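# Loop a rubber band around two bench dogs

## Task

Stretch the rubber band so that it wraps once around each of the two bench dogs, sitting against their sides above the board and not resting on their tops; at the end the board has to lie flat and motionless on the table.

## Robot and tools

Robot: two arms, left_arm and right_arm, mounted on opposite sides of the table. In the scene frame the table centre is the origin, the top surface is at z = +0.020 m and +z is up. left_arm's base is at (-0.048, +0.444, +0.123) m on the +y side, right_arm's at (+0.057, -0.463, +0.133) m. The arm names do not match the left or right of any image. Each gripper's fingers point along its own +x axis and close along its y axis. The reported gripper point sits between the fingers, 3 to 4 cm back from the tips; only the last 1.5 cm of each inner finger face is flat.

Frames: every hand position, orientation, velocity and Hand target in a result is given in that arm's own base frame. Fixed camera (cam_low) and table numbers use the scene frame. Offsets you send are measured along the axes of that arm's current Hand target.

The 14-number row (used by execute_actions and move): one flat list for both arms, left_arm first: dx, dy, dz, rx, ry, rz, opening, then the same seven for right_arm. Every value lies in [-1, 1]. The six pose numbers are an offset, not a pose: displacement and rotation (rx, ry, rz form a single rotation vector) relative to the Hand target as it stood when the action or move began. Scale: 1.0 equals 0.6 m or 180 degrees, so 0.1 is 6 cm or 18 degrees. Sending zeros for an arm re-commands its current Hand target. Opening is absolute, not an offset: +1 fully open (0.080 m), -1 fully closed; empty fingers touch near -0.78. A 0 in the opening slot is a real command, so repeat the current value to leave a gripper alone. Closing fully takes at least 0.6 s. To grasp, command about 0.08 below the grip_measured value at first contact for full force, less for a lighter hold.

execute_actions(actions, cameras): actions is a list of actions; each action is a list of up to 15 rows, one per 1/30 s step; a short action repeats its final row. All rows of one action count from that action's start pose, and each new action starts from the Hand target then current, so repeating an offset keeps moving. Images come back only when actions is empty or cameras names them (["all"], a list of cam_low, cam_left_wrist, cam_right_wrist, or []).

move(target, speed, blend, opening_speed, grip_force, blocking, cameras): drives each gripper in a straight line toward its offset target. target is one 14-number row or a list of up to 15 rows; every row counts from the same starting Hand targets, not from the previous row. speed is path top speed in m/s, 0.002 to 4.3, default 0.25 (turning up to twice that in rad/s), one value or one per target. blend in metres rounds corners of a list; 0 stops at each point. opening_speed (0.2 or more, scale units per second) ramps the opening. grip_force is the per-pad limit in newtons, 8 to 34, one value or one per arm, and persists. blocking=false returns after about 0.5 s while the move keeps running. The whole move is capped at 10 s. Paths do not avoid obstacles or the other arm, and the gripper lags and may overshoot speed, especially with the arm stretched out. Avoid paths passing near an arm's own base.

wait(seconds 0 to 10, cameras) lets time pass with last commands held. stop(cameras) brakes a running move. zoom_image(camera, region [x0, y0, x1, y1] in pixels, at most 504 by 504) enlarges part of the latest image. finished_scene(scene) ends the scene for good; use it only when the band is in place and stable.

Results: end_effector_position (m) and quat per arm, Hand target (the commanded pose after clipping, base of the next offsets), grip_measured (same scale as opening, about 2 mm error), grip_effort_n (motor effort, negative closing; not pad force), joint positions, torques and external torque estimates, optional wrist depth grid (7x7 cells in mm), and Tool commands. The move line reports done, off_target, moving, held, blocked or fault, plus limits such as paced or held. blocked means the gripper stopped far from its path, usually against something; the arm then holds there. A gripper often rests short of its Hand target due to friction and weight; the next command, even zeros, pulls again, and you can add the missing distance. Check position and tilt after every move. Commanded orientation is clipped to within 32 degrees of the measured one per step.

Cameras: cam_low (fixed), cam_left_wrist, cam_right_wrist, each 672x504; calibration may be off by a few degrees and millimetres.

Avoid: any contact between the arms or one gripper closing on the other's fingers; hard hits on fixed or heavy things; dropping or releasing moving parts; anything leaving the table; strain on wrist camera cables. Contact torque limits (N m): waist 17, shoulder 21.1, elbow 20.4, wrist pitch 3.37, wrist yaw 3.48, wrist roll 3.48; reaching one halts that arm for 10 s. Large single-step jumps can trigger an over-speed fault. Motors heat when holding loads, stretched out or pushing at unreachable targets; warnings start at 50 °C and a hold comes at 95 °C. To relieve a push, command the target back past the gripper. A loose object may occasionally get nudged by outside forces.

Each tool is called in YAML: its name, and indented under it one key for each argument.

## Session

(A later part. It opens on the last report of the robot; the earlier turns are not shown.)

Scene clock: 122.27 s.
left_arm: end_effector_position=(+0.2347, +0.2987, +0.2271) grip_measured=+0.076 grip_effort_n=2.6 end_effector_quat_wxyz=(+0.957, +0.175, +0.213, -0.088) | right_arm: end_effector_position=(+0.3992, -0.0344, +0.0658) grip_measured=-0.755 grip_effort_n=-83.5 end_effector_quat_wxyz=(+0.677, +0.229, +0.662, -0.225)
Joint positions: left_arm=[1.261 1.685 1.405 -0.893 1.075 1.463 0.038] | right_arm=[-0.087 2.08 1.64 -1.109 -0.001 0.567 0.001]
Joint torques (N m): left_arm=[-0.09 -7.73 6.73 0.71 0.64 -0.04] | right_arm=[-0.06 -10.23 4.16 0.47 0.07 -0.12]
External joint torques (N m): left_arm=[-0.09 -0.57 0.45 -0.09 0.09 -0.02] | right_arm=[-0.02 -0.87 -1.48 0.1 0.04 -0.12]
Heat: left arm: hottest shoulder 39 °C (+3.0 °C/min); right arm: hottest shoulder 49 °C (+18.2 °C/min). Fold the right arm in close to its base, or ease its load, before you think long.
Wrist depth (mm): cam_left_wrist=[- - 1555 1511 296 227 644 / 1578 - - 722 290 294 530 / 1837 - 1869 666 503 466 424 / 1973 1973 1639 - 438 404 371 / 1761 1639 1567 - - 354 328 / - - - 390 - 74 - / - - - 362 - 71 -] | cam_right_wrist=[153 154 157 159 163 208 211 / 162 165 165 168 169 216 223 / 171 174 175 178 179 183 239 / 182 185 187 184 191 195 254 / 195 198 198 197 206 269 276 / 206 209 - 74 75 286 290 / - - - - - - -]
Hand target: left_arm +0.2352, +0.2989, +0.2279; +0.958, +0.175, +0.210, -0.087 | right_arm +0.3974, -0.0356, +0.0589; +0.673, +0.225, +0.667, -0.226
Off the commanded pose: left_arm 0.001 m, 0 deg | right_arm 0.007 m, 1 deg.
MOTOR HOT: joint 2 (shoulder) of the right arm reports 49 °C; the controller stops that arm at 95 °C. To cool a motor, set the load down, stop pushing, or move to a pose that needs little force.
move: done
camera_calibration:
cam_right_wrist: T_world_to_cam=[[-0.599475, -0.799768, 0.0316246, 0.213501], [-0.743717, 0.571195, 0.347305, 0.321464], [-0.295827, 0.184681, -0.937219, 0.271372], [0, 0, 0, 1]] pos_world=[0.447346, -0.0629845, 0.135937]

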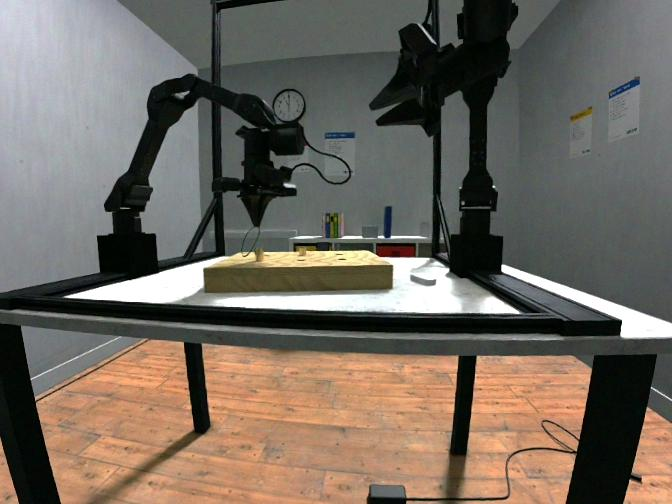

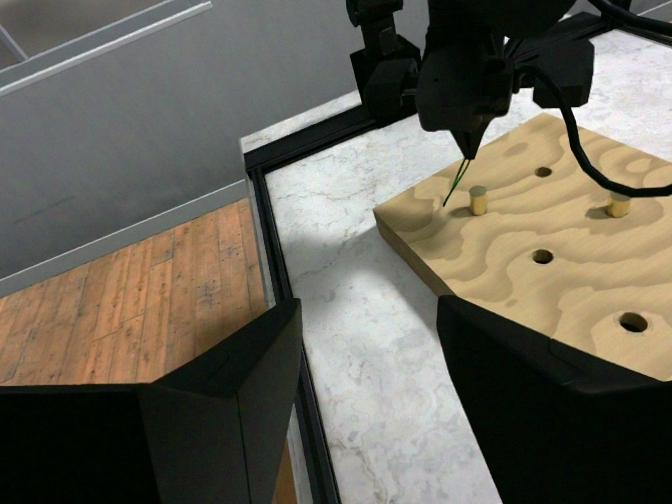

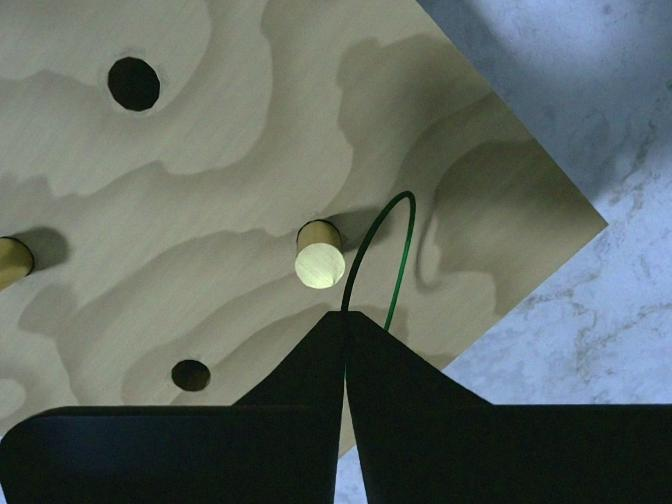

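move:
  target:
    - [0,0,0,0,0,0,0.0761,0.01,0.026,-0.017,0,0,0,-1]
    - [0,0,0,0,0,0,0.0761,0.052,0.055,-0.033,0,0,0,-1]
  speed: 0.1
  blend: 0.005
  cameras: ["all"]

zoom_image:
  camera: "cam_right_wrist"
  region: [250, 150, 500, 400]

zoom_image:
  camera: "cam_left_wrist"
  region: [400, 120, 560, 280]

zoom_image:
  camera: "cam_low"
  region: [200, 180, 340, 300]

Scene clock: 133.67 s.
left_arm: end_effector_position=(+0.2347, +0.2987, +0.2271) grip_measured=+0.076 grip_effort_n=2.6 end_effector_quat_wxyz=(+0.957, +0.175, +0.213, -0.088) | right_arm: end_effector_position=(+0.4042, +0.0028, +0.0350) grip_measured=-0.755 grip_effort_n=-83.5 end_effector_quat_wxyz=(+0.679, +0.225, +0.663, -0.220)
Joint positions: left_arm=[1.261 1.685 1.405 -0.893 1.075 1.463 0.038] | right_arm=[0.007 2.123 1.58 -1.005 0 0.648 0.001]
Joint torques (N m): left_arm=[0.06 -7.75 6.68 0.7 0.62 0.01] | right_arm=[0.21 -10.11 4.04 0.5 0.04 0.19]
External joint torques (N m): left_arm=[0.06 -0.62 0.45 -0.08 0.07 0.02] | right_arm=[0.19 -0.64 -1.42 0.15 0.02 0.19]
Motor temperatures (°C): left_arm=[24 39 31 27 30 24] | right_arm=[22 50 30 25 26 30]
Heat: left arm: hottest shoulder 39 °C (+2.0 °C/min); right arm: hottest shoulder 50 °C (+17.1 °C/min). Fold the right arm in close to its base, or ease its load, before you think long.
Wrist depth (mm): cam_left_wrist=[- - - 708 646 294 235 / 1299 - - 758 383 302 327 / 1718 - - 672 500 457 425 / 1902 1902 1732 - 441 399 373 / 1761 1652 1522 - 385 357 332 / - - - 412 - 74 - / - - - 353 344 71 -] | cam_right_wrist=[127 128 130 130 132 133 137 / 133 134 136 138 140 142 143 / 141 142 145 147 147 150 152 / 150 151 154 155 136 161 163 / 160 162 163 162 169 171 233 / 170 171 - 74 75 182 251 / - - - - - - -]
Hand target: left_arm +0.2352, +0.2989, +0.2279; +0.958, +0.175, +0.210, -0.087 | right_arm +0.4019, +0.0026, +0.0277; +0.674, +0.225, +0.667, -0.226
Off the commanded pose: left_arm 0.001 m, 0 deg | right_arm 0.008 m, 1 deg.
MOTOR HOT: still on. Joint 2 (shoulder) of the right arm reports 50 °C.
move: done
camera_calibration:
cam_right_wrist: T_world_to_cam=[[-0.589751, -0.807, 0.0307316, 0.243342], [-0.751022, 0.562039, 0.346523, 0.317554], [-0.296916, 0.181282, -0.937538, 0.237597], [0, 0, 0, 1]] pos_world=[0.452548, -0.0251726, 0.105238]

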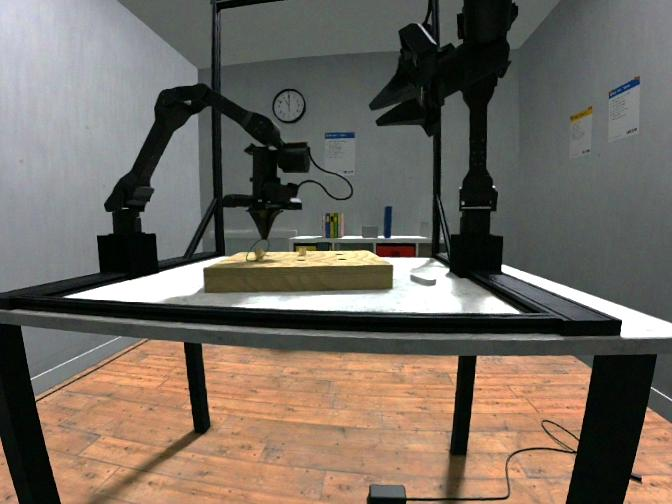

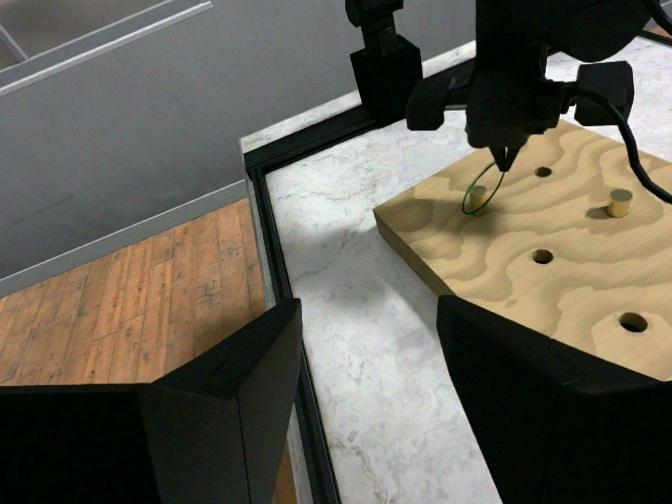

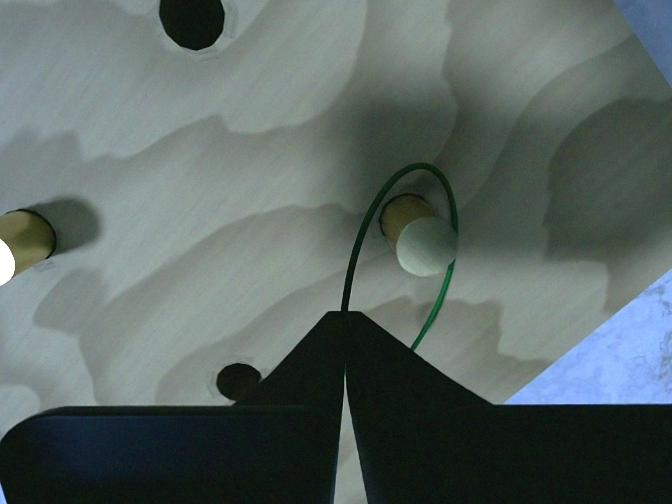

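Scaled by 2.016 from the camera's 672x504 image, which has a finer 960x720 frame.

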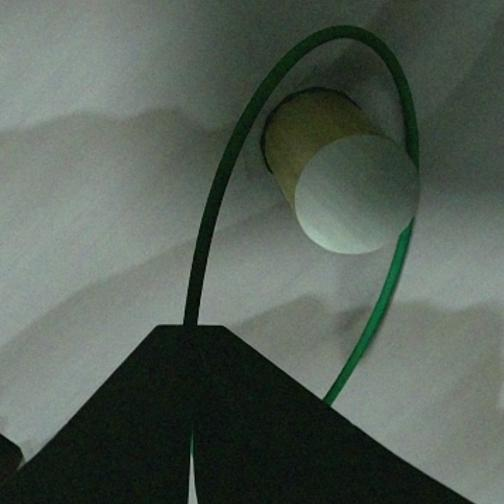

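Scaled by 3.150 from the camera's 672x504 image, which has a finer 960x720 frame.

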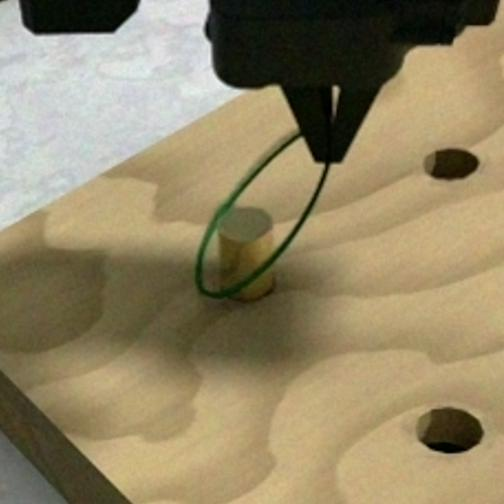

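Scaled by 3.600 from the camera's 672x504 image, which has a finer 960x720 frame.

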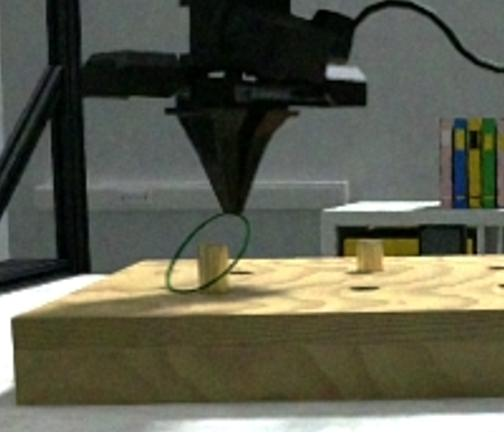

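move:
  target: [0,0,0,0,0,0,0.0761,0.052,0.045,0.02,0,0,0,-1]
  speed: 0.1
  cameras: ["all"]

zoom_image:
  camera: "cam_left_wrist"
  region: [400, 120, 560, 280]

zoom_image:
  camera: "cam_low"
  region: [200, 180, 340, 300]

Scene clock: 139.67 s.
left_arm: end_effector_position=(+0.2347, +0.2987, +0.2271) grip_measured=+0.076 grip_effort_n=2.6 end_effector_quat_wxyz=(+0.957, +0.175, +0.213, -0.088) | right_arm: end_effector_position=(+0.4236, +0.0171, -0.0006) grip_measured=-0.755 grip_effort_n=-83.5 end_effector_quat_wxyz=(+0.672, +0.223, +0.671, -0.222)
Joint positions: left_arm=[1.261 1.685 1.405 -0.893 1.075 1.463 0.038] | right_arm=[0.04 2.259 1.656 -0.965 0 0.68 0.001]
Joint torques (N m): left_arm=[-0.09 -7.75 6.7 0.69 0.64 -0.02] | right_arm=[-0.06 -10.56 6.7 0.31 0.07 0.2]
External joint torques (N m): left_arm=[-0.09 -0.65 0.49 -0.09 0.09 0] | right_arm=[-0.07 -0.28 1.31 -0.02 0.04 0.2]
Heat: left arm: hottest shoulder 39 °C (+2.0 °C/min); right arm: hottest shoulder 48 °C (+12.1 °C/min). Fold the right arm in close to its base, or ease its load, before you think long.
Wrist depth (mm): cam_left_wrist=[- 1440 - 644 648 283 231 / - 1652 - 708 690 321 250 / 1746 - 1937 - 492 331 394 / 1973 1955 1761 530 446 401 370 / 1746 1567 1626 - 386 356 329 / - - - - - 74 - / - - - 364 - 71 -] | cam_right_wrist=[- 94 97 97 98 100 101 / - 99 101 102 104 105 107 / 104 105 107 108 110 112 114 / 111 113 116 116 119 118 123 / 119 120 122 122 127 97 132 / - 127 - 74 75 139 141 / - - - - - - -]
Hand target: left_arm +0.2352, +0.2989, +0.2279; +0.958, +0.175, +0.210, -0.087 | right_arm +0.4280, +0.0166, -0.0033; +0.674, +0.225, +0.667, -0.226
Off the commanded pose: left_arm 0.001 m, 0 deg | right_arm 0.005 m, 1 deg.
MOTOR HOT: still on. Joint 2 (shoulder) of the right arm reports 48 °C.
move: done
camera_calibration:
cam_right_wrist: T_world_to_cam=[[-0.587857, -0.807808, 0.0432412, 0.266645], [-0.744328, 0.56105, 0.362214, 0.333581], [-0.31686, 0.180745, -0.931091, 0.215846], [0, 0, 0, 1]] pos_world=[0.473436, -0.0107706, 0.0686149]

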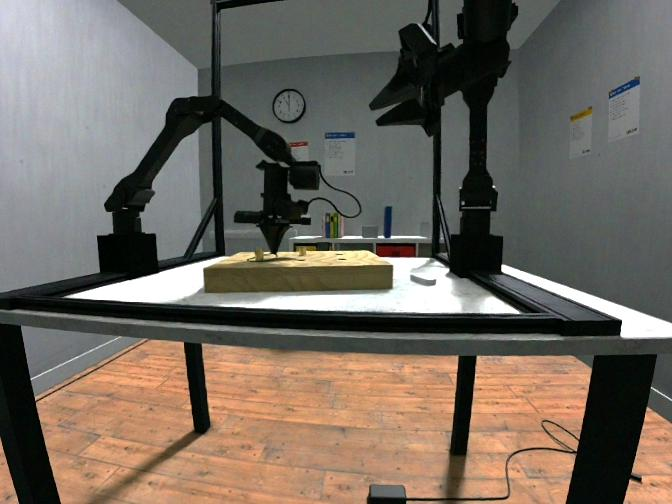

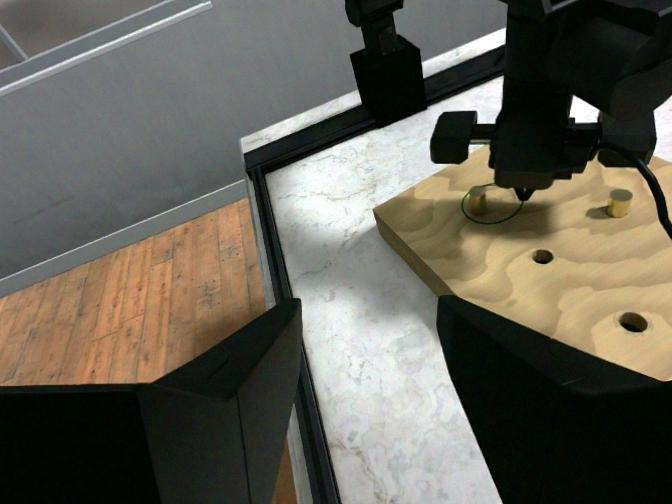

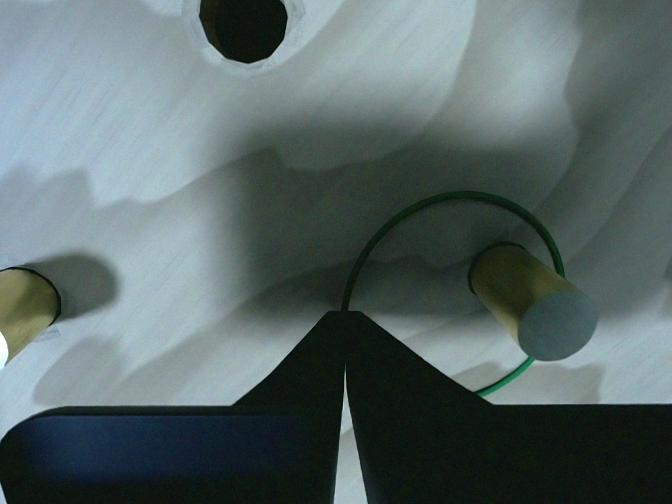

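Scaled by 3.150 from the camera's 672x504 image, which has a finer 960x720 frame.

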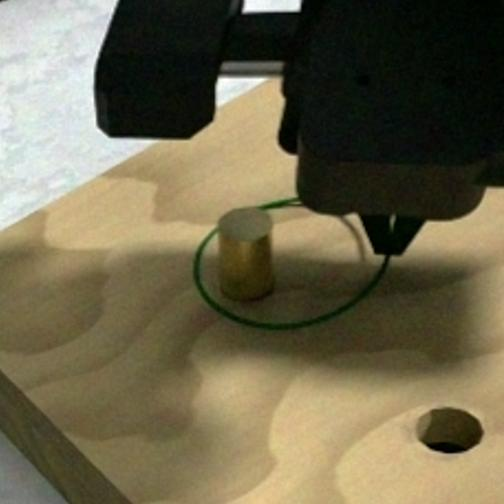

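Scaled by 3.600 from the camera's 672x504 image, which has a finer 960x720 frame.

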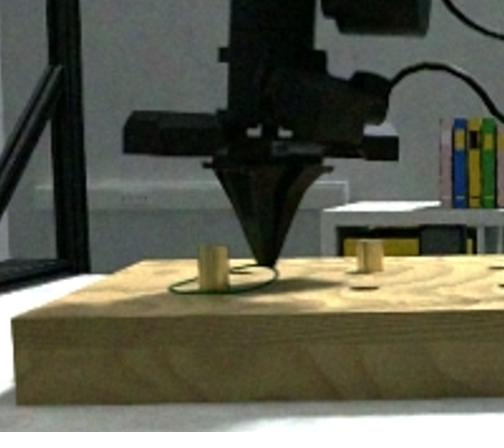

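move:
  target: [0,0,0,0,0,0,0.0761,0.004,0.058,0.0,0,0,0,-1]
  speed: 0.1
  cameras: ["cam_left_wrist","cam_right_wrist"]

zoom_image:
  camera: "cam_left_wrist"
  region: [440, 140, 660, 280]

Scene clock: 149.97 s.
left_arm: end_effector_position=(+0.2347, +0.2987, +0.2271) grip_measured=+0.076 grip_effort_n=2.6 end_effector_quat_wxyz=(+0.957, +0.175, +0.213, -0.088) | right_arm: end_effector_position=(+0.4462, +0.0452, -0.0024) grip_measured=-0.755 grip_effort_n=-83.5 end_effector_quat_wxyz=(+0.674, +0.223, +0.668, -0.221)
Joint positions: left_arm=[1.261 1.685 1.405 -0.893 1.075 1.463 0.038] | right_arm=[0.101 2.351 1.808 -1.019 0 0.74 0.001]
Joint torques (N m): left_arm=[-0.01 -7.68 6.59 0.7 0.63 -0.01] | right_arm=[-0.02 -11.22 6.82 -0.15 0.07 0.2]
External joint torques (N m): left_arm=[-0.05 -0.56 0.34 -0.1 0.08 0.01] | right_arm=[-0.11 -0.29 1.25 -0.53 0.05 0.2]
Heat: left arm: hottest shoulder 39 °C (+1.0 °C/min); right arm: hottest shoulder 49 °C (+10.0 °C/min). Fold the right arm in close to its base, or ease its load, before you think long.
Wrist depth (mm): cam_left_wrist=[1411 - 1533 668 685 662 243 / - 1626 1639 730 679 323 301 / - - 2029 - 498 423 388 / 1886 1991 1791 564 444 399 372 / 1761 1678 1459 - - 355 331 / - - - - - 74 - / - - - - 350 71 -] | cam_right_wrist=[- 91 93 95 97 97 98 / - 97 98 99 101 103 104 / - 103 104 106 108 109 111 / 108 109 112 112 114 118 117 / - 108 118 118 124 126 112 / - 124 - 74 75 134 137 / - - - - - - -]
Hand target: left_arm +0.2352, +0.2989, +0.2279; +0.958, +0.175, +0.210, -0.087 | right_arm +0.4490, +0.0444, -0.0058; +0.673, +0.225, +0.667, -0.226
Off the commanded pose: left_arm 0.001 m, 0 deg | right_arm 0.004 m, 1 deg.
MOTOR HOT: still on. Joint 2 (shoulder) of the right arm reports 49 °C.
move: done
camera_calibration:
cam_right_wrist: T_world_to_cam=[[-0.587473, -0.808329, 0.0384758, 0.302579], [-0.747273, 0.560119, 0.357561, 0.336649], [-0.310578, 0.181306, -0.933097, 0.213415], [0, 0, 0, 1]] pos_world=[0.495608, 0.0173267, 0.0671222]
Images, in order (width x height): cam_left_wrist 672x504, cam_right_wrist 672x504.

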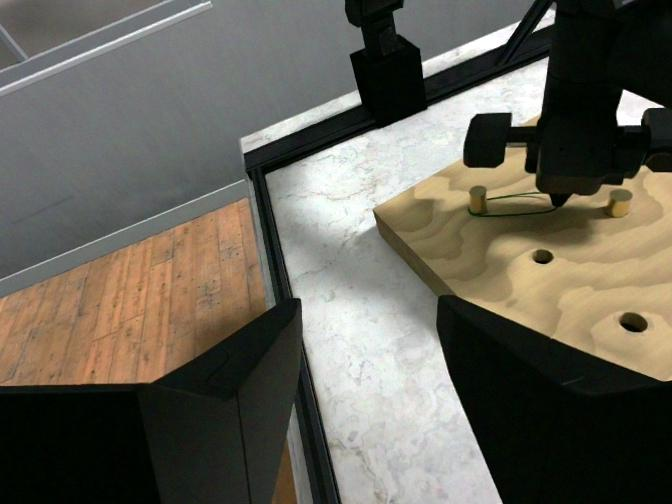

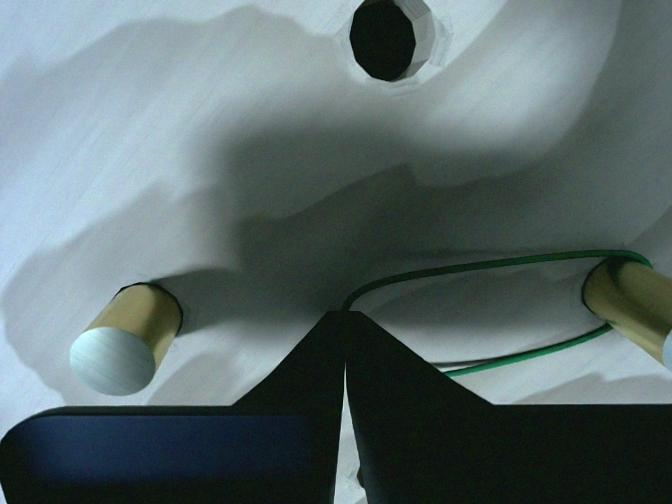

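Scaled by 2.291 from the camera's 672x504 image, which has a finer 960x720 frame.

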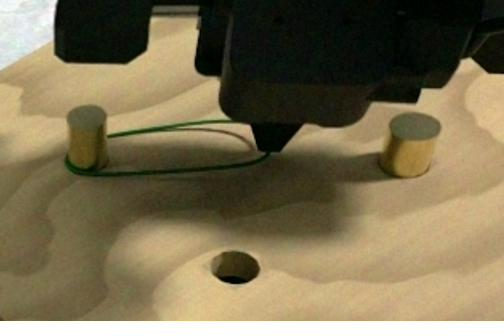

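move:
  target:
    - [0,0,0,0,0,0,0.0761,-0.055,0.008,0,0,0,0,-1]
    - [0,0,0,0,0,0,0.0761,-0.055,0.15,0,0,0,0,-1]
  speed: 0.1
  blend: 0.005
  cameras: ["cam_left_wrist","cam_right_wrist","cam_low"]

zoom_image:
  camera: "cam_left_wrist"
  region: [440, 140, 660, 280]

zoom_image:
  camera: "cam_low"
  region: [230, 200, 350, 290]

Scene clock: 159.03 s.
left_arm: end_effector_position=(+0.2347, +0.2987, +0.2271) grip_measured=+0.076 grip_effort_n=2.6 end_effector_quat_wxyz=(+0.957, +0.175, +0.213, -0.088) | right_arm: end_effector_position=(+0.4985, +0.1162, +0.0316) grip_measured=-0.756 grip_effort_n=-83.5 end_effector_quat_wxyz=(+0.695, +0.236, +0.646, -0.208)
Joint positions: left_arm=[1.261 1.685 1.405 -0.893 1.075 1.463 0.038] | right_arm=[0.23 2.572 2.345 -1.264 0.003 0.869 0.001]
Joint torques (N m): left_arm=[-0.02 -7.76 6.69 0.71 0.64 -0.04] | right_arm=[-0.04 -12.67 7.29 0.59 -0.01 0.17]
External joint torques (N m): left_arm=[-0.03 -0.62 0.4 -0.09 0.09 -0.03] | right_arm=[-0.05 -0.18 1.34 0.12 -0.05 0.17]
Heat: left arm: hottest shoulder 39 °C (+1.0 °C/min); right arm: hottest shoulder 48 °C (+6.1 °C/min). Fold the right arm in close to its base, or ease its load, before you think long.
Wrist depth (mm): cam_left_wrist=[1375 1349 1567 629 623 690 708 / 1500 - 1853 708 717 512 319 / - 1837 778 - 499 466 430 / 1691 1902 1746 - 438 401 373 / 1853 1639 1522 457 - 357 328 / - - - 399 373 74 - / - - - 364 345 71 -] | cam_right_wrist=[122 122 123 124 124 125 126 / 128 129 132 130 131 132 134 / 135 136 137 137 138 139 140 / 142 143 144 145 145 147 149 / 209 151 152 151 140 156 157 / 217 218 - 74 75 165 166 / - - - - - - -]
Hand target: left_arm +0.2352, +0.2989, +0.2279; +0.958, +0.175, +0.210, -0.087 | right_arm +0.5031, +0.1163, +0.0275; +0.674, +0.225, +0.667, -0.226
Off the commanded pose: left_arm 0.001 m, 0 deg | right_arm 0.006 m, 4 deg.
MOTOR HOT: still on. Joint 2 (shoulder) of the right arm reports 48 °C.
joint sent to its limit (right arm) — joint 3 (elbow), upper limit, where the elbow is as straight as it goes. The joint targets are off in orientation, not in position.
move: off_target (right_arm)
camera_calibration:
cam_right_wrist: T_world_to_cam=[[-0.588298, -0.80853, -0.0136159, 0.391512], [-0.770479, 0.55534, 0.312985, 0.337354], [-0.245496, 0.194619, -0.949661, 0.214957], [0, 0, 0, 1]] pos_world=[0.543021, 0.087368, 0.10388]

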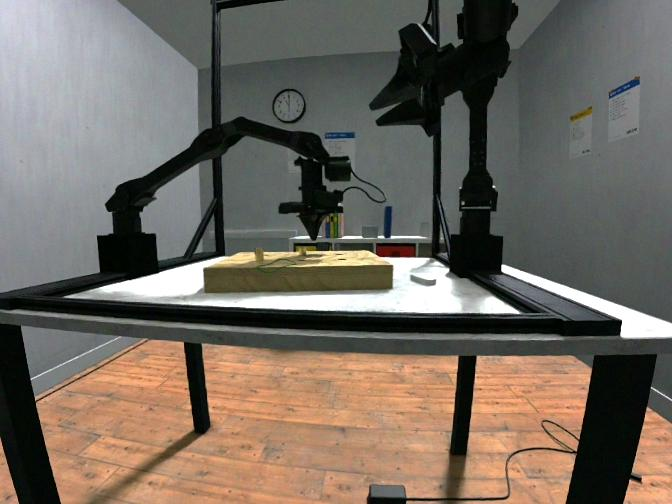

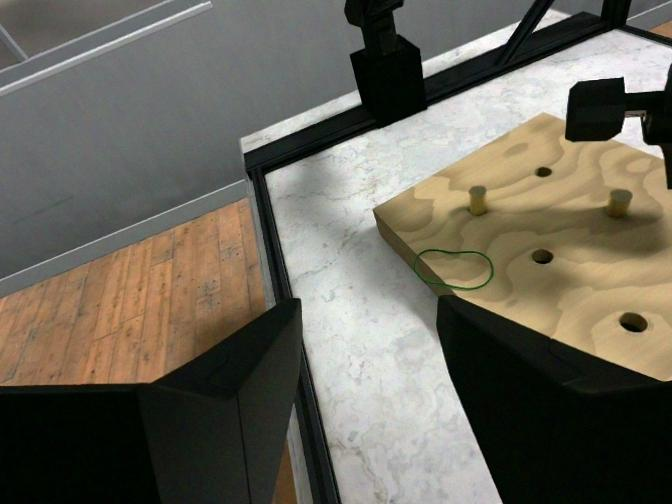

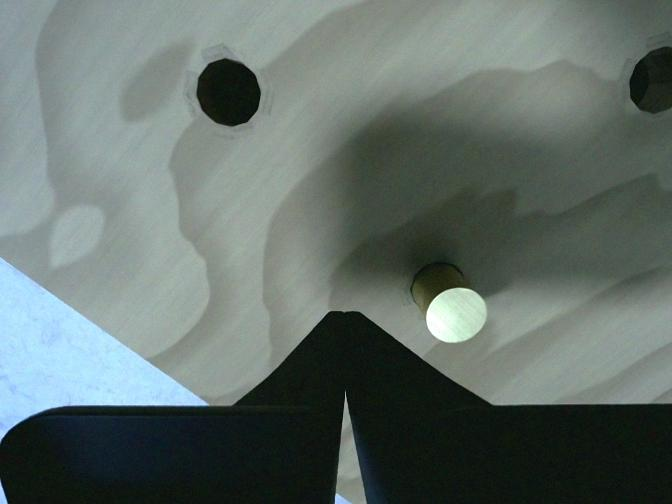

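Scaled by 2.291 from the camera's 672x504 image, which has a finer 960x720 frame.

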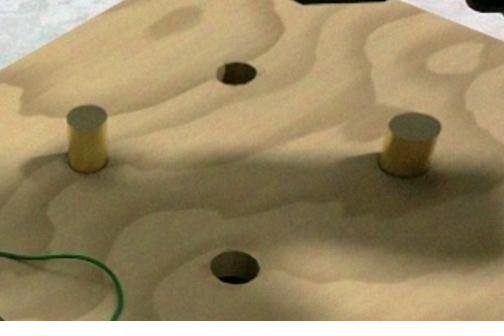

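Scaled by 4.200 from the camera's 672x504 image, which has a finer 960x720 frame.

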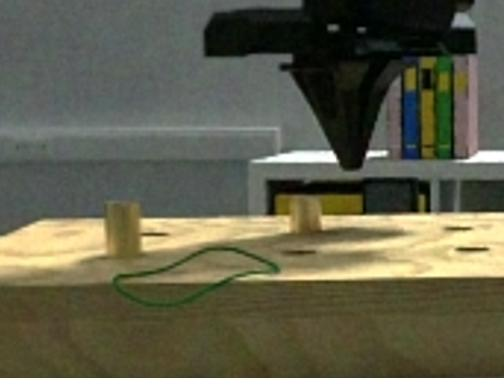

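move:
  target:
    - [0,0,0,0,0,0,0.0761,-0.05,0,0,0,0,0,-0.4]
    - [0,0,0,0,0,0,0.0761,-0.12,-0.328,0.085,0,0,0,-0.4]
  speed: 0.2
  blend: 0.02
  cameras: ["all"]

zoom_image:
  camera: "cam_right_wrist"
  region: [200, 50, 600, 350]

Scene clock: 176.63 s.
left_arm: end_effector_position=(+0.2347, +0.2987, +0.2271) grip_measured=+0.076 grip_effort_n=2.6 end_effector_quat_wxyz=(+0.957, +0.175, +0.213, -0.088) | right_arm: end_effector_position=(+0.4253, -0.0709, +0.0966) grip_measured=-0.403 grip_effort_n=17.0 end_effector_quat_wxyz=(+0.669, +0.227, +0.670, -0.228)
Joint positions: left_arm=[1.261 1.685 1.405 -0.893 1.075 1.463 0.038] | right_arm=[-0.165 2.219 1.982 -1.336 0 0.49 0.017]
Joint torques (N m): left_arm=[0.01 -7.7 6.67 0.73 0.64 -0.01] | right_arm=[0.13 -14.3 4.21 0.43 -0.05 -0.08]
External joint torques (N m): left_arm=[-0.02 -0.55 0.47 -0.04 0.08 0] | right_arm=[0.07 -4.12 -1.38 0.13 -0.07 -0.08]
Heat: left arm: hottest shoulder 40 °C (+1.0 °C/min); right arm: hottest shoulder 51 °C (+3.0 °C/min). Fold the right arm in close to its base, or ease its load, before you think long.
Wrist depth (mm): cam_left_wrist=[- 1522 1791 634 250 259 629 / 1602 - - 699 244 266 565 / - - - 662 494 464 428 / 2243 1886 1639 - 442 401 363 / 1705 1665 1590 458 105 358 330 / - - - - - 74 - / - - - - 350 71 -] | cam_right_wrist=[176 178 181 227 231 233 238 / 187 189 192 196 245 250 252 / 198 201 204 207 215 266 269 / 212 215 217 221 225 284 288 / 227 230 230 234 238 309 314 / 241 242 - 103 81 331 336 / - - - 279 - - -]
Hand target: left_arm +0.2352, +0.2989, +0.2279; +0.958, +0.175, +0.210, -0.087 | right_arm +0.4244, -0.0710, +0.0996; +0.674, +0.225, +0.667, -0.226
Off the commanded pose: left_arm 0.001 m, 0 deg | right_arm 0.003 m, 1 deg.
MOTOR HOT: still on. Joint 2 (shoulder) of the right arm reports 51 °C.
move: done; blend cut to 0.0196 m at target 1
camera_calibration:
cam_right_wrist: T_world_to_cam=[[-0.600029, -0.798681, 0.0455399, 0.197903], [-0.734036, 0.572308, 0.365589, 0.345113], [-0.318052, 0.185936, -0.929662, 0.323442], [0, 0, 0, 1]] pos_world=[0.474944, -0.0995895, 0.16551]

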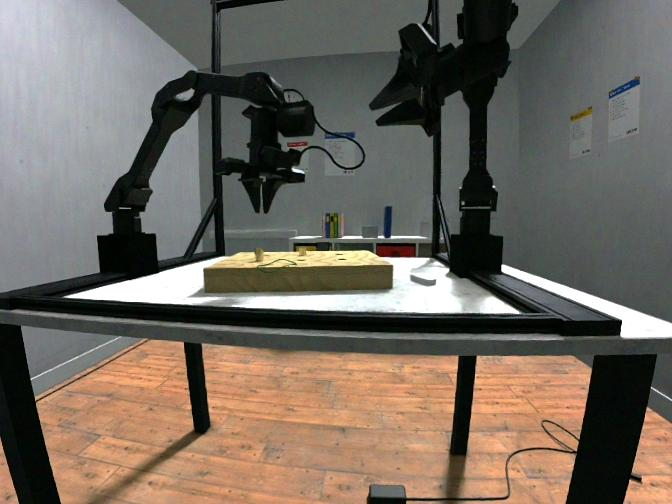

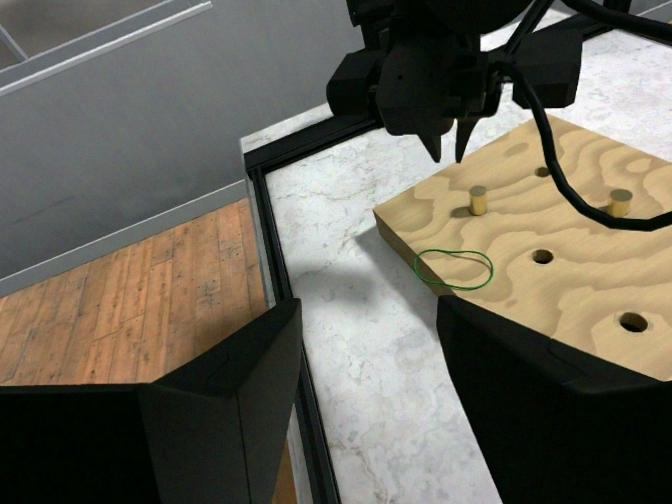

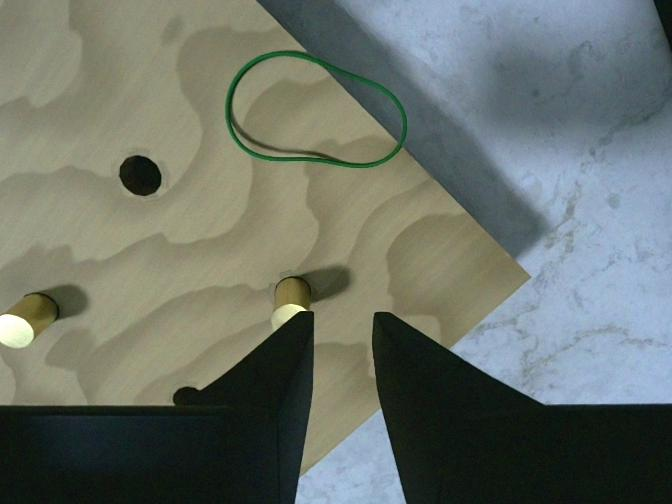

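Scaled by 1.260 from the camera's 672x504 image, which has a finer 960x720 frame.

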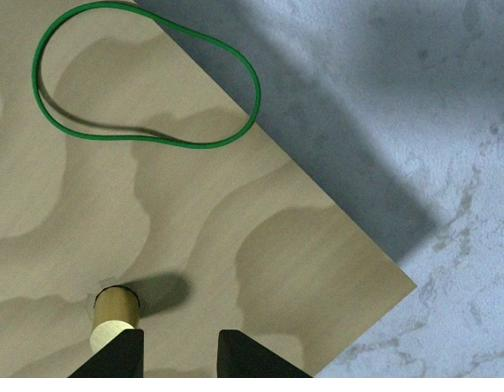

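move:
  target:
    - [0,0,0,0,0,0,0.0761,0.02,0.076,0.098,0,0,0,-0.3]
    - [0,0,0,0,0,0,0.0761,0.133,0.076,0.098,0,0,0,-0.3]
  speed: 0.2
  blend: 0.01
  cameras: ["cam_right_wrist"]

Scene clock: 182.60 s.
left_arm: end_effector_position=(+0.2347, +0.2987, +0.2271) grip_measured=+0.076 grip_effort_n=2.6 end_effector_quat_wxyz=(+0.957, +0.175, +0.213, -0.088) | right_arm: end_effector_position=(+0.4958, -0.0691, +0.0209) grip_measured=-0.303 grip_effort_n=17.0 end_effector_quat_wxyz=(+0.676, +0.223, +0.667, -0.221)
Joint positions: left_arm=[1.261 1.685 1.405 -0.893 1.075 1.463 0.038] | right_arm=[-0.139 2.596 2.349 -1.312 0 0.501 0.021]
Joint torques (N m): left_arm=[-0.1 -7.71 6.7 0.72 0.6 -0.05] | right_arm=[-0.07 -13.93 6.86 0.37 -0.03 0.19]
External joint torques (N m): left_arm=[-0.1 -0.56 0.44 -0.07 0.05 -0.04] | right_arm=[-0.05 -1.63 1.13 0.03 -0.05 0.19]
Heat: left arm: hottest shoulder 40 °C (+1.0 °C/min); right arm: hottest shoulder 53 °C (+4.0 °C/min). Fold the right arm in close to its base, or ease its load, before you think long.
Wrist depth (mm): cam_left_wrist=[- 1440 - 621 202 187 690 / - - 1973 715 250 173 157 / 1626 - 2049 666 320 179 183 / 1937 1886 1776 - 327 250 350 / 1776 1614 1614 459 - 355 327 / - - - - - 74 - / - - - 354 - 71 -] | cam_right_wrist=[108 109 125 158 158 160 163 / 114 114 117 163 169 170 174 / - 123 124 127 178 182 185 / 127 131 133 135 138 193 198 / 138 140 140 143 143 154 213 / 147 146 - 155 80 157 227 / - - - 168 - - -]
Hand target: left_arm +0.2352, +0.2989, +0.2279; +0.958, +0.175, +0.210, -0.087 | right_arm +0.4994, -0.0705, +0.0205; +0.674, +0.225, +0.667, -0.226
Off the commanded pose: left_arm 0.001 m, 0 deg | right_arm 0.004 m, 1 deg.
MOTOR HOT: still on. Joint 2 (shoulder) of the right arm reports 53 °C.
joint sent to its limit (right arm) — joint 3 (elbow), upper limit, where the elbow is as straight as it goes. The joint targets still meet the commanded pose.
move: done
camera_calibration:
cam_right_wrist: T_world_to_cam=[[-0.587854, -0.808049, 0.0385343, 0.238555], [-0.748407, 0.561313, 0.353291, 0.430153], [-0.307107, 0.178844, -0.934719, 0.269375], [0, 0, 0, 1]] pos_world=[0.544892, -0.0968624, 0.0906277]
Images, in order (width x height): cam_right_wrist 672x504.

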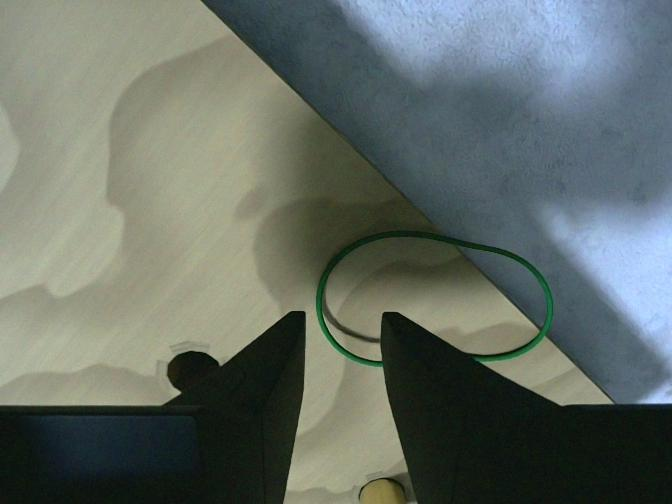

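move:
  target: [0,0,0,0,0,0,0.0761,0.043,0.009,0.003,0,0,0,-0.3]
  speed: 0.07
  cameras: ["cam_right_wrist"]

zoom_image:
  camera: "cam_right_wrist"
  region: [250, 200, 500, 450]

Scene clock: 188.47 s.
left_arm: end_effector_position=(+0.2347, +0.2987, +0.2271) grip_measured=+0.076 grip_effort_n=2.6 end_effector_quat_wxyz=(+0.957, +0.175, +0.213, -0.088) | right_arm: end_effector_position=(+0.5012, -0.0681, -0.0008) grip_measured=-0.303 grip_effort_n=17.0 end_effector_quat_wxyz=(+0.675, +0.224, +0.667, -0.223)
Joint positions: left_arm=[1.261 1.685 1.405 -0.893 1.075 1.463 0.038] | right_arm=[-0.135 2.641 2.349 -1.269 0 0.508 0.021]
Joint torques (N m): left_arm=[0.01 -7.83 6.78 0.75 0.65 -0.02] | right_arm=[0.39 -13.06 6.7 0.44 -0.04 0.19]
External joint torques (N m): left_arm=[0.01 -0.71 0.56 -0.03 0.1 -0.01] | right_arm=[0.47 -0.58 0.95 0.08 -0.06 0.19]
Motor temperatures (°C): left_arm=[24 40 32 27 30 24] | right_arm=[22 56 32 25 26 30]
Heat: left arm: hottest shoulder 40 °C (+1.0 °C/min); right arm: hottest shoulder 56 °C (+6.1 °C/min). Fold the right arm in close to its base, or ease its load, before you think long.
Wrist depth (mm): cam_left_wrist=[1323 1402 1555 683 198 191 648 / - - 1652 745 245 197 539 / - - 2341 - 300 189 185 / 2029 1791 1776 - 279 245 284 / 1761 1665 1490 - - 350 318 / - - - - - 74 - / - - - 358 343 71 -] | cam_right_wrist=[- 89 92 137 138 141 142 / - 94 95 142 147 149 152 / - 99 102 104 153 158 162 / 106 107 108 110 112 169 173 / - 115 115 118 118 126 185 / - 120 - 126 80 129 197 / - - - 139 - - -]
Hand target: left_arm +0.2352, +0.2989, +0.2279; +0.958, +0.175, +0.210, -0.087 | right_arm +0.5043, -0.0675, -0.0053; +0.674, +0.225, +0.667, -0.226
Off the commanded pose: left_arm 0.001 m, 0 deg | right_arm 0.006 m, 0 deg.
MOTOR HOT: still on. Joint 2 (shoulder) of the right arm reports 56 °C.
joint sent to its limit (right arm) — joint 3 (elbow), upper limit, where the elbow is as straight as it goes. The joint targets still meet the commanded pose.
move: done
camera_calibration:
cam_right_wrist: T_world_to_cam=[[-0.591132, -0.805612, 0.0393878, 0.245194], [-0.745364, 0.564281, 0.354992, 0.43995], [-0.308212, 0.180489, -0.934039, 0.251233], [0, 0, 0, 1]] pos_world=[0.550298, -0.0960685, 0.0688254]
Images, in order (width x height): cam_right_wrist 672x504.

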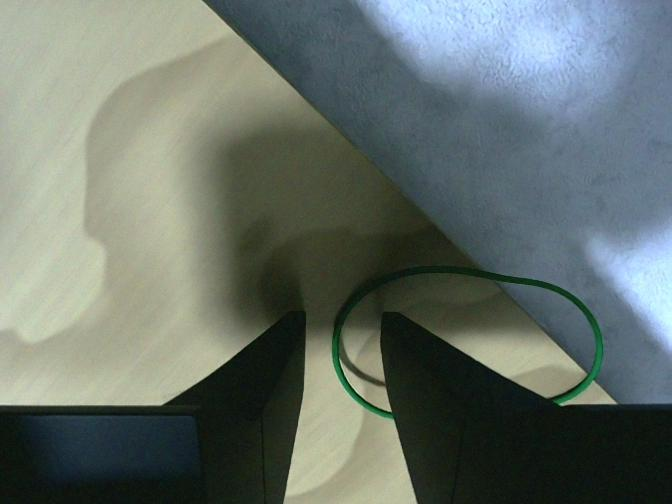

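Scaled by 2.016 from the camera's 672x504 image, which has a finer 960x720 frame.

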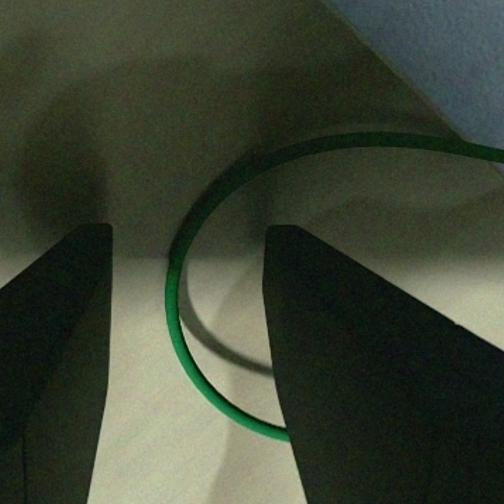

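move:
  target:
    - [0,0,0,0,0,0,0.0761,0.007,0,0,0,0,0,-0.3]
    - [0,0,0,0,0,0,0.0761,0.007,0,0,0,0,0,-1]
  speed: 0.05
  opening_speed: 0.8
  cameras: ["cam_right_wrist"]

zoom_image:
  camera: "cam_right_wrist"
  region: [250, 200, 500, 450]

Scene clock: 193.13 s.
left_arm: end_effector_position=(+0.2347, +0.2987, +0.2271) grip_measured=+0.076 grip_effort_n=2.6 end_effector_quat_wxyz=(+0.957, +0.175, +0.213, -0.088) | right_arm: end_effector_position=(+0.5015, -0.0682, -0.0037) grip_measured=-0.756 grip_effort_n=-83.5 end_effector_quat_wxyz=(+0.674, +0.224, +0.668, -0.223)
Joint positions: left_arm=[1.261 1.685 1.405 -0.893 1.075 1.463 0.038] | right_arm=[-0.135 2.647 2.349 -1.264 0 0.508 0.001]
Joint torques (N m): left_arm=[-0.08 -7.81 6.77 0.71 0.65 -0.03] | right_arm=[0.25 -12.79 6.76 0.44 -0.05 0.19]
External joint torques (N m): left_arm=[-0.09 -0.7 0.56 -0.07 0.1 -0.01] | right_arm=[0.33 -0.3 1.02 0.09 -0.08 0.19]
Motor temperatures (°C): left_arm=[24 40 32 27 30 24] | right_arm=[22 57 33 25 26 30]
Heat: left arm: hottest shoulder 40 °C (+1.0 °C/min); right arm: hottest shoulder 57 °C (+8.1 °C/min). Fold the right arm in close to its base, or ease its load, before you think long.
Wrist depth (mm): cam_left_wrist=[- 1511 - 1555 197 190 205 / 1602 - - 1746 207 200 - / - - 1886 - 342 191 186 / 1806 1937 1791 - 300 249 285 / 1746 1718 - - 105 346 321 / - - - - - 74 - / - - - 358 - 71 -] | cam_right_wrist=[- 86 98 134 134 138 139 / - 91 92 139 143 146 149 / - 97 99 101 152 155 159 / - 103 105 107 108 165 169 / - 111 112 112 117 121 183 / - 118 - 74 - 127 194 / - - - - - - -]
Hand target: left_arm +0.2352, +0.2989, +0.2279; +0.958, +0.175, +0.210, -0.087 | right_arm +0.5044, -0.0676, -0.0095; +0.674, +0.225, +0.667, -0.226
Off the commanded pose: left_arm 0.001 m, 0 deg | right_arm 0.006 m, 0 deg.
MOTOR HOT: still on. Joint 2 (shoulder) of the right arm reports 57 °C.
joint sent to its limit (right arm) — joint 3 (elbow), upper limit, where the elbow is as straight as it goes. The joint targets still meet the commanded pose.
move: done
camera_calibration:
cam_right_wrist: T_world_to_cam=[[-0.591128, -0.80558, 0.0401119, 0.245484], [-0.744801, 0.564265, 0.356196, 0.441059], [-0.309578, 0.180682, -0.93355, 0.249343], [0, 0, 0, 1]] pos_world=[0.550804, -0.0961694, 0.0658236]
Images, in order (width x height): cam_right_wrist 672x504.

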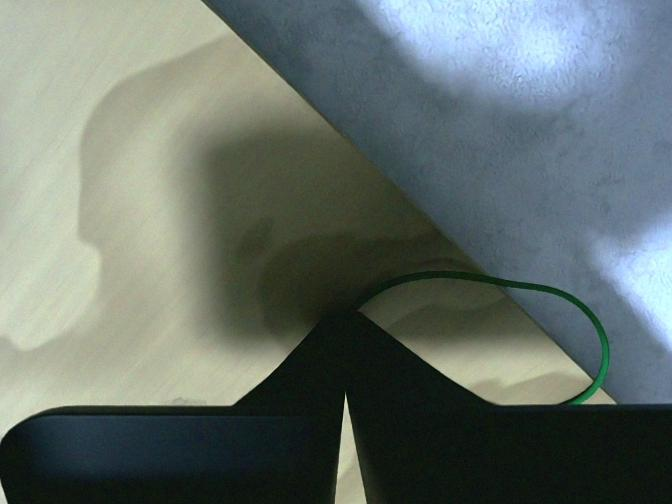

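Scaled by 2.016 from the camera's 672x504 image, which has a finer 960x720 frame.

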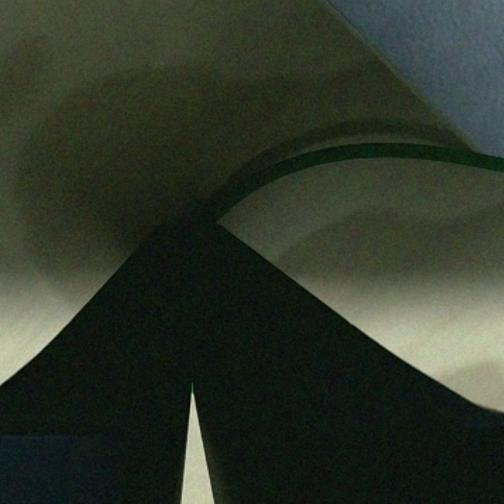

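move:
  target:
    - [0,0,0,0,0,0,0.0761,-0.17,0,0,0,0,0,-1]
    - [0,0,0,0,0,0,0.0761,-0.19,-0.064,-0.176,0,0,0,-1]
  speed: 0.15
  blend: 0.02
  cameras: ["cam_right_wrist","cam_left_wrist","cam_low"]

Scene clock: 198.03 s.
left_arm: end_effector_position=(+0.2347, +0.2987, +0.2271) grip_measured=+0.076 grip_effort_n=2.6 end_effector_quat_wxyz=(+0.957, +0.175, +0.213, -0.088) | right_arm: end_effector_position=(+0.3974, -0.0338, +0.1008) grip_measured=-0.756 grip_effort_n=-83.5 end_effector_quat_wxyz=(+0.670, +0.222, +0.672, -0.223)
Joint positions: left_arm=[1.261 1.685 1.405 -0.893 1.075 1.463 0.038] | right_arm=[-0.085 2.075 1.772 -1.27 0 0.556 0.001]
Joint torques (N m): left_arm=[-0.07 -7.77 6.77 0.71 0.64 -0.01] | right_arm=[-0.01 -13.25 4.21 0.43 -0.03 0.19]
External joint torques (N m): left_arm=[-0.07 -0.64 0.52 -0.08 0.08 0.01] | right_arm=[0.04 -3.82 -1.5 0.11 -0.05 0.19]
Motor temperatures (°C): left_arm=[24 40 32 27 30 24] | right_arm=[22 59 33 25 26 30]
Heat: left arm: hottest shoulder 40 °C (+1.0 °C/min); right arm: hottest shoulder 59 °C (+11.2 °C/min). Fold the right arm in close to its base, or ease its load, before you think long.
Wrist depth (mm): cam_left_wrist=[- - - 599 266 254 277 / 1626 1555 1567 696 343 533 555 / 1691 1718 2219 656 517 463 424 / 1886 1902 1761 546 447 399 371 / 1837 1652 1555 484 105 358 327 / - - - - - 74 - / - - - 367 - 71 -] | cam_right_wrist=[181 183 186 189 233 240 243 / 192 195 197 201 204 256 262 / 203 207 209 212 218 224 278 / 217 219 224 228 232 293 299 / 234 236 238 239 306 316 323 / 248 250 - 74 - 337 345 / - - - - - - -]
Hand target: left_arm +0.2352, +0.2989, +0.2279; +0.958, +0.175, +0.210, -0.087 | right_arm +0.3960, -0.0339, +0.1033; +0.673, +0.225, +0.667, -0.226
Off the commanded pose: left_arm 0.001 m, 0 deg | right_arm 0.003 m, 1 deg.
MOTOR HOT: still on. Joint 2 (shoulder) of the right arm reports 59 °C.
move: done
camera_calibration:
cam_right_wrist: T_world_to_cam=[[-0.588411, -0.807284, 0.0454476, 0.205785], [-0.742386, 0.56167, 0.365225, 0.304839], [-0.320367, 0.181163, -0.929809, 0.31232], [0, 0, 0, 1]] pos_world=[0.447451, -0.0616722, 0.16971]

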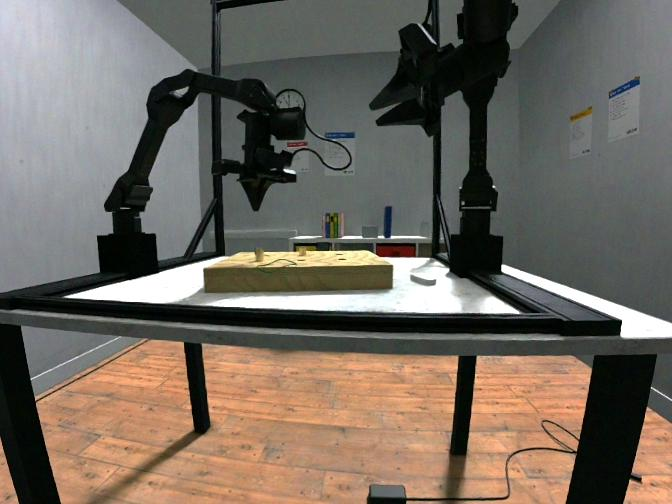

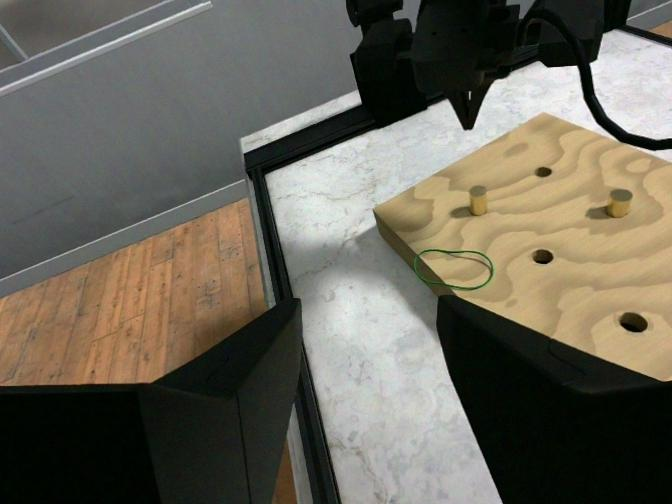

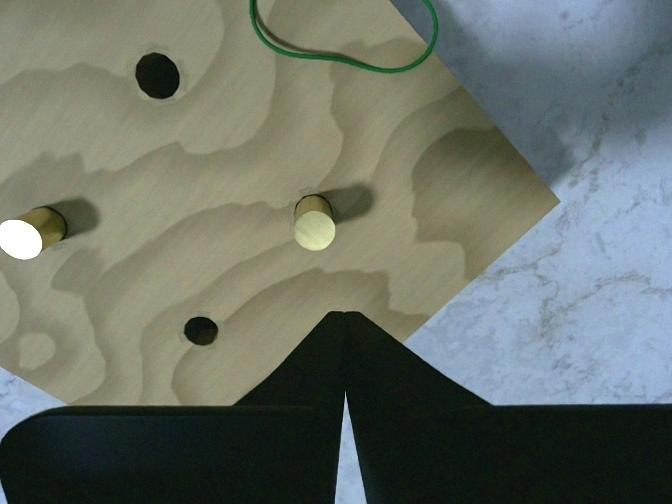

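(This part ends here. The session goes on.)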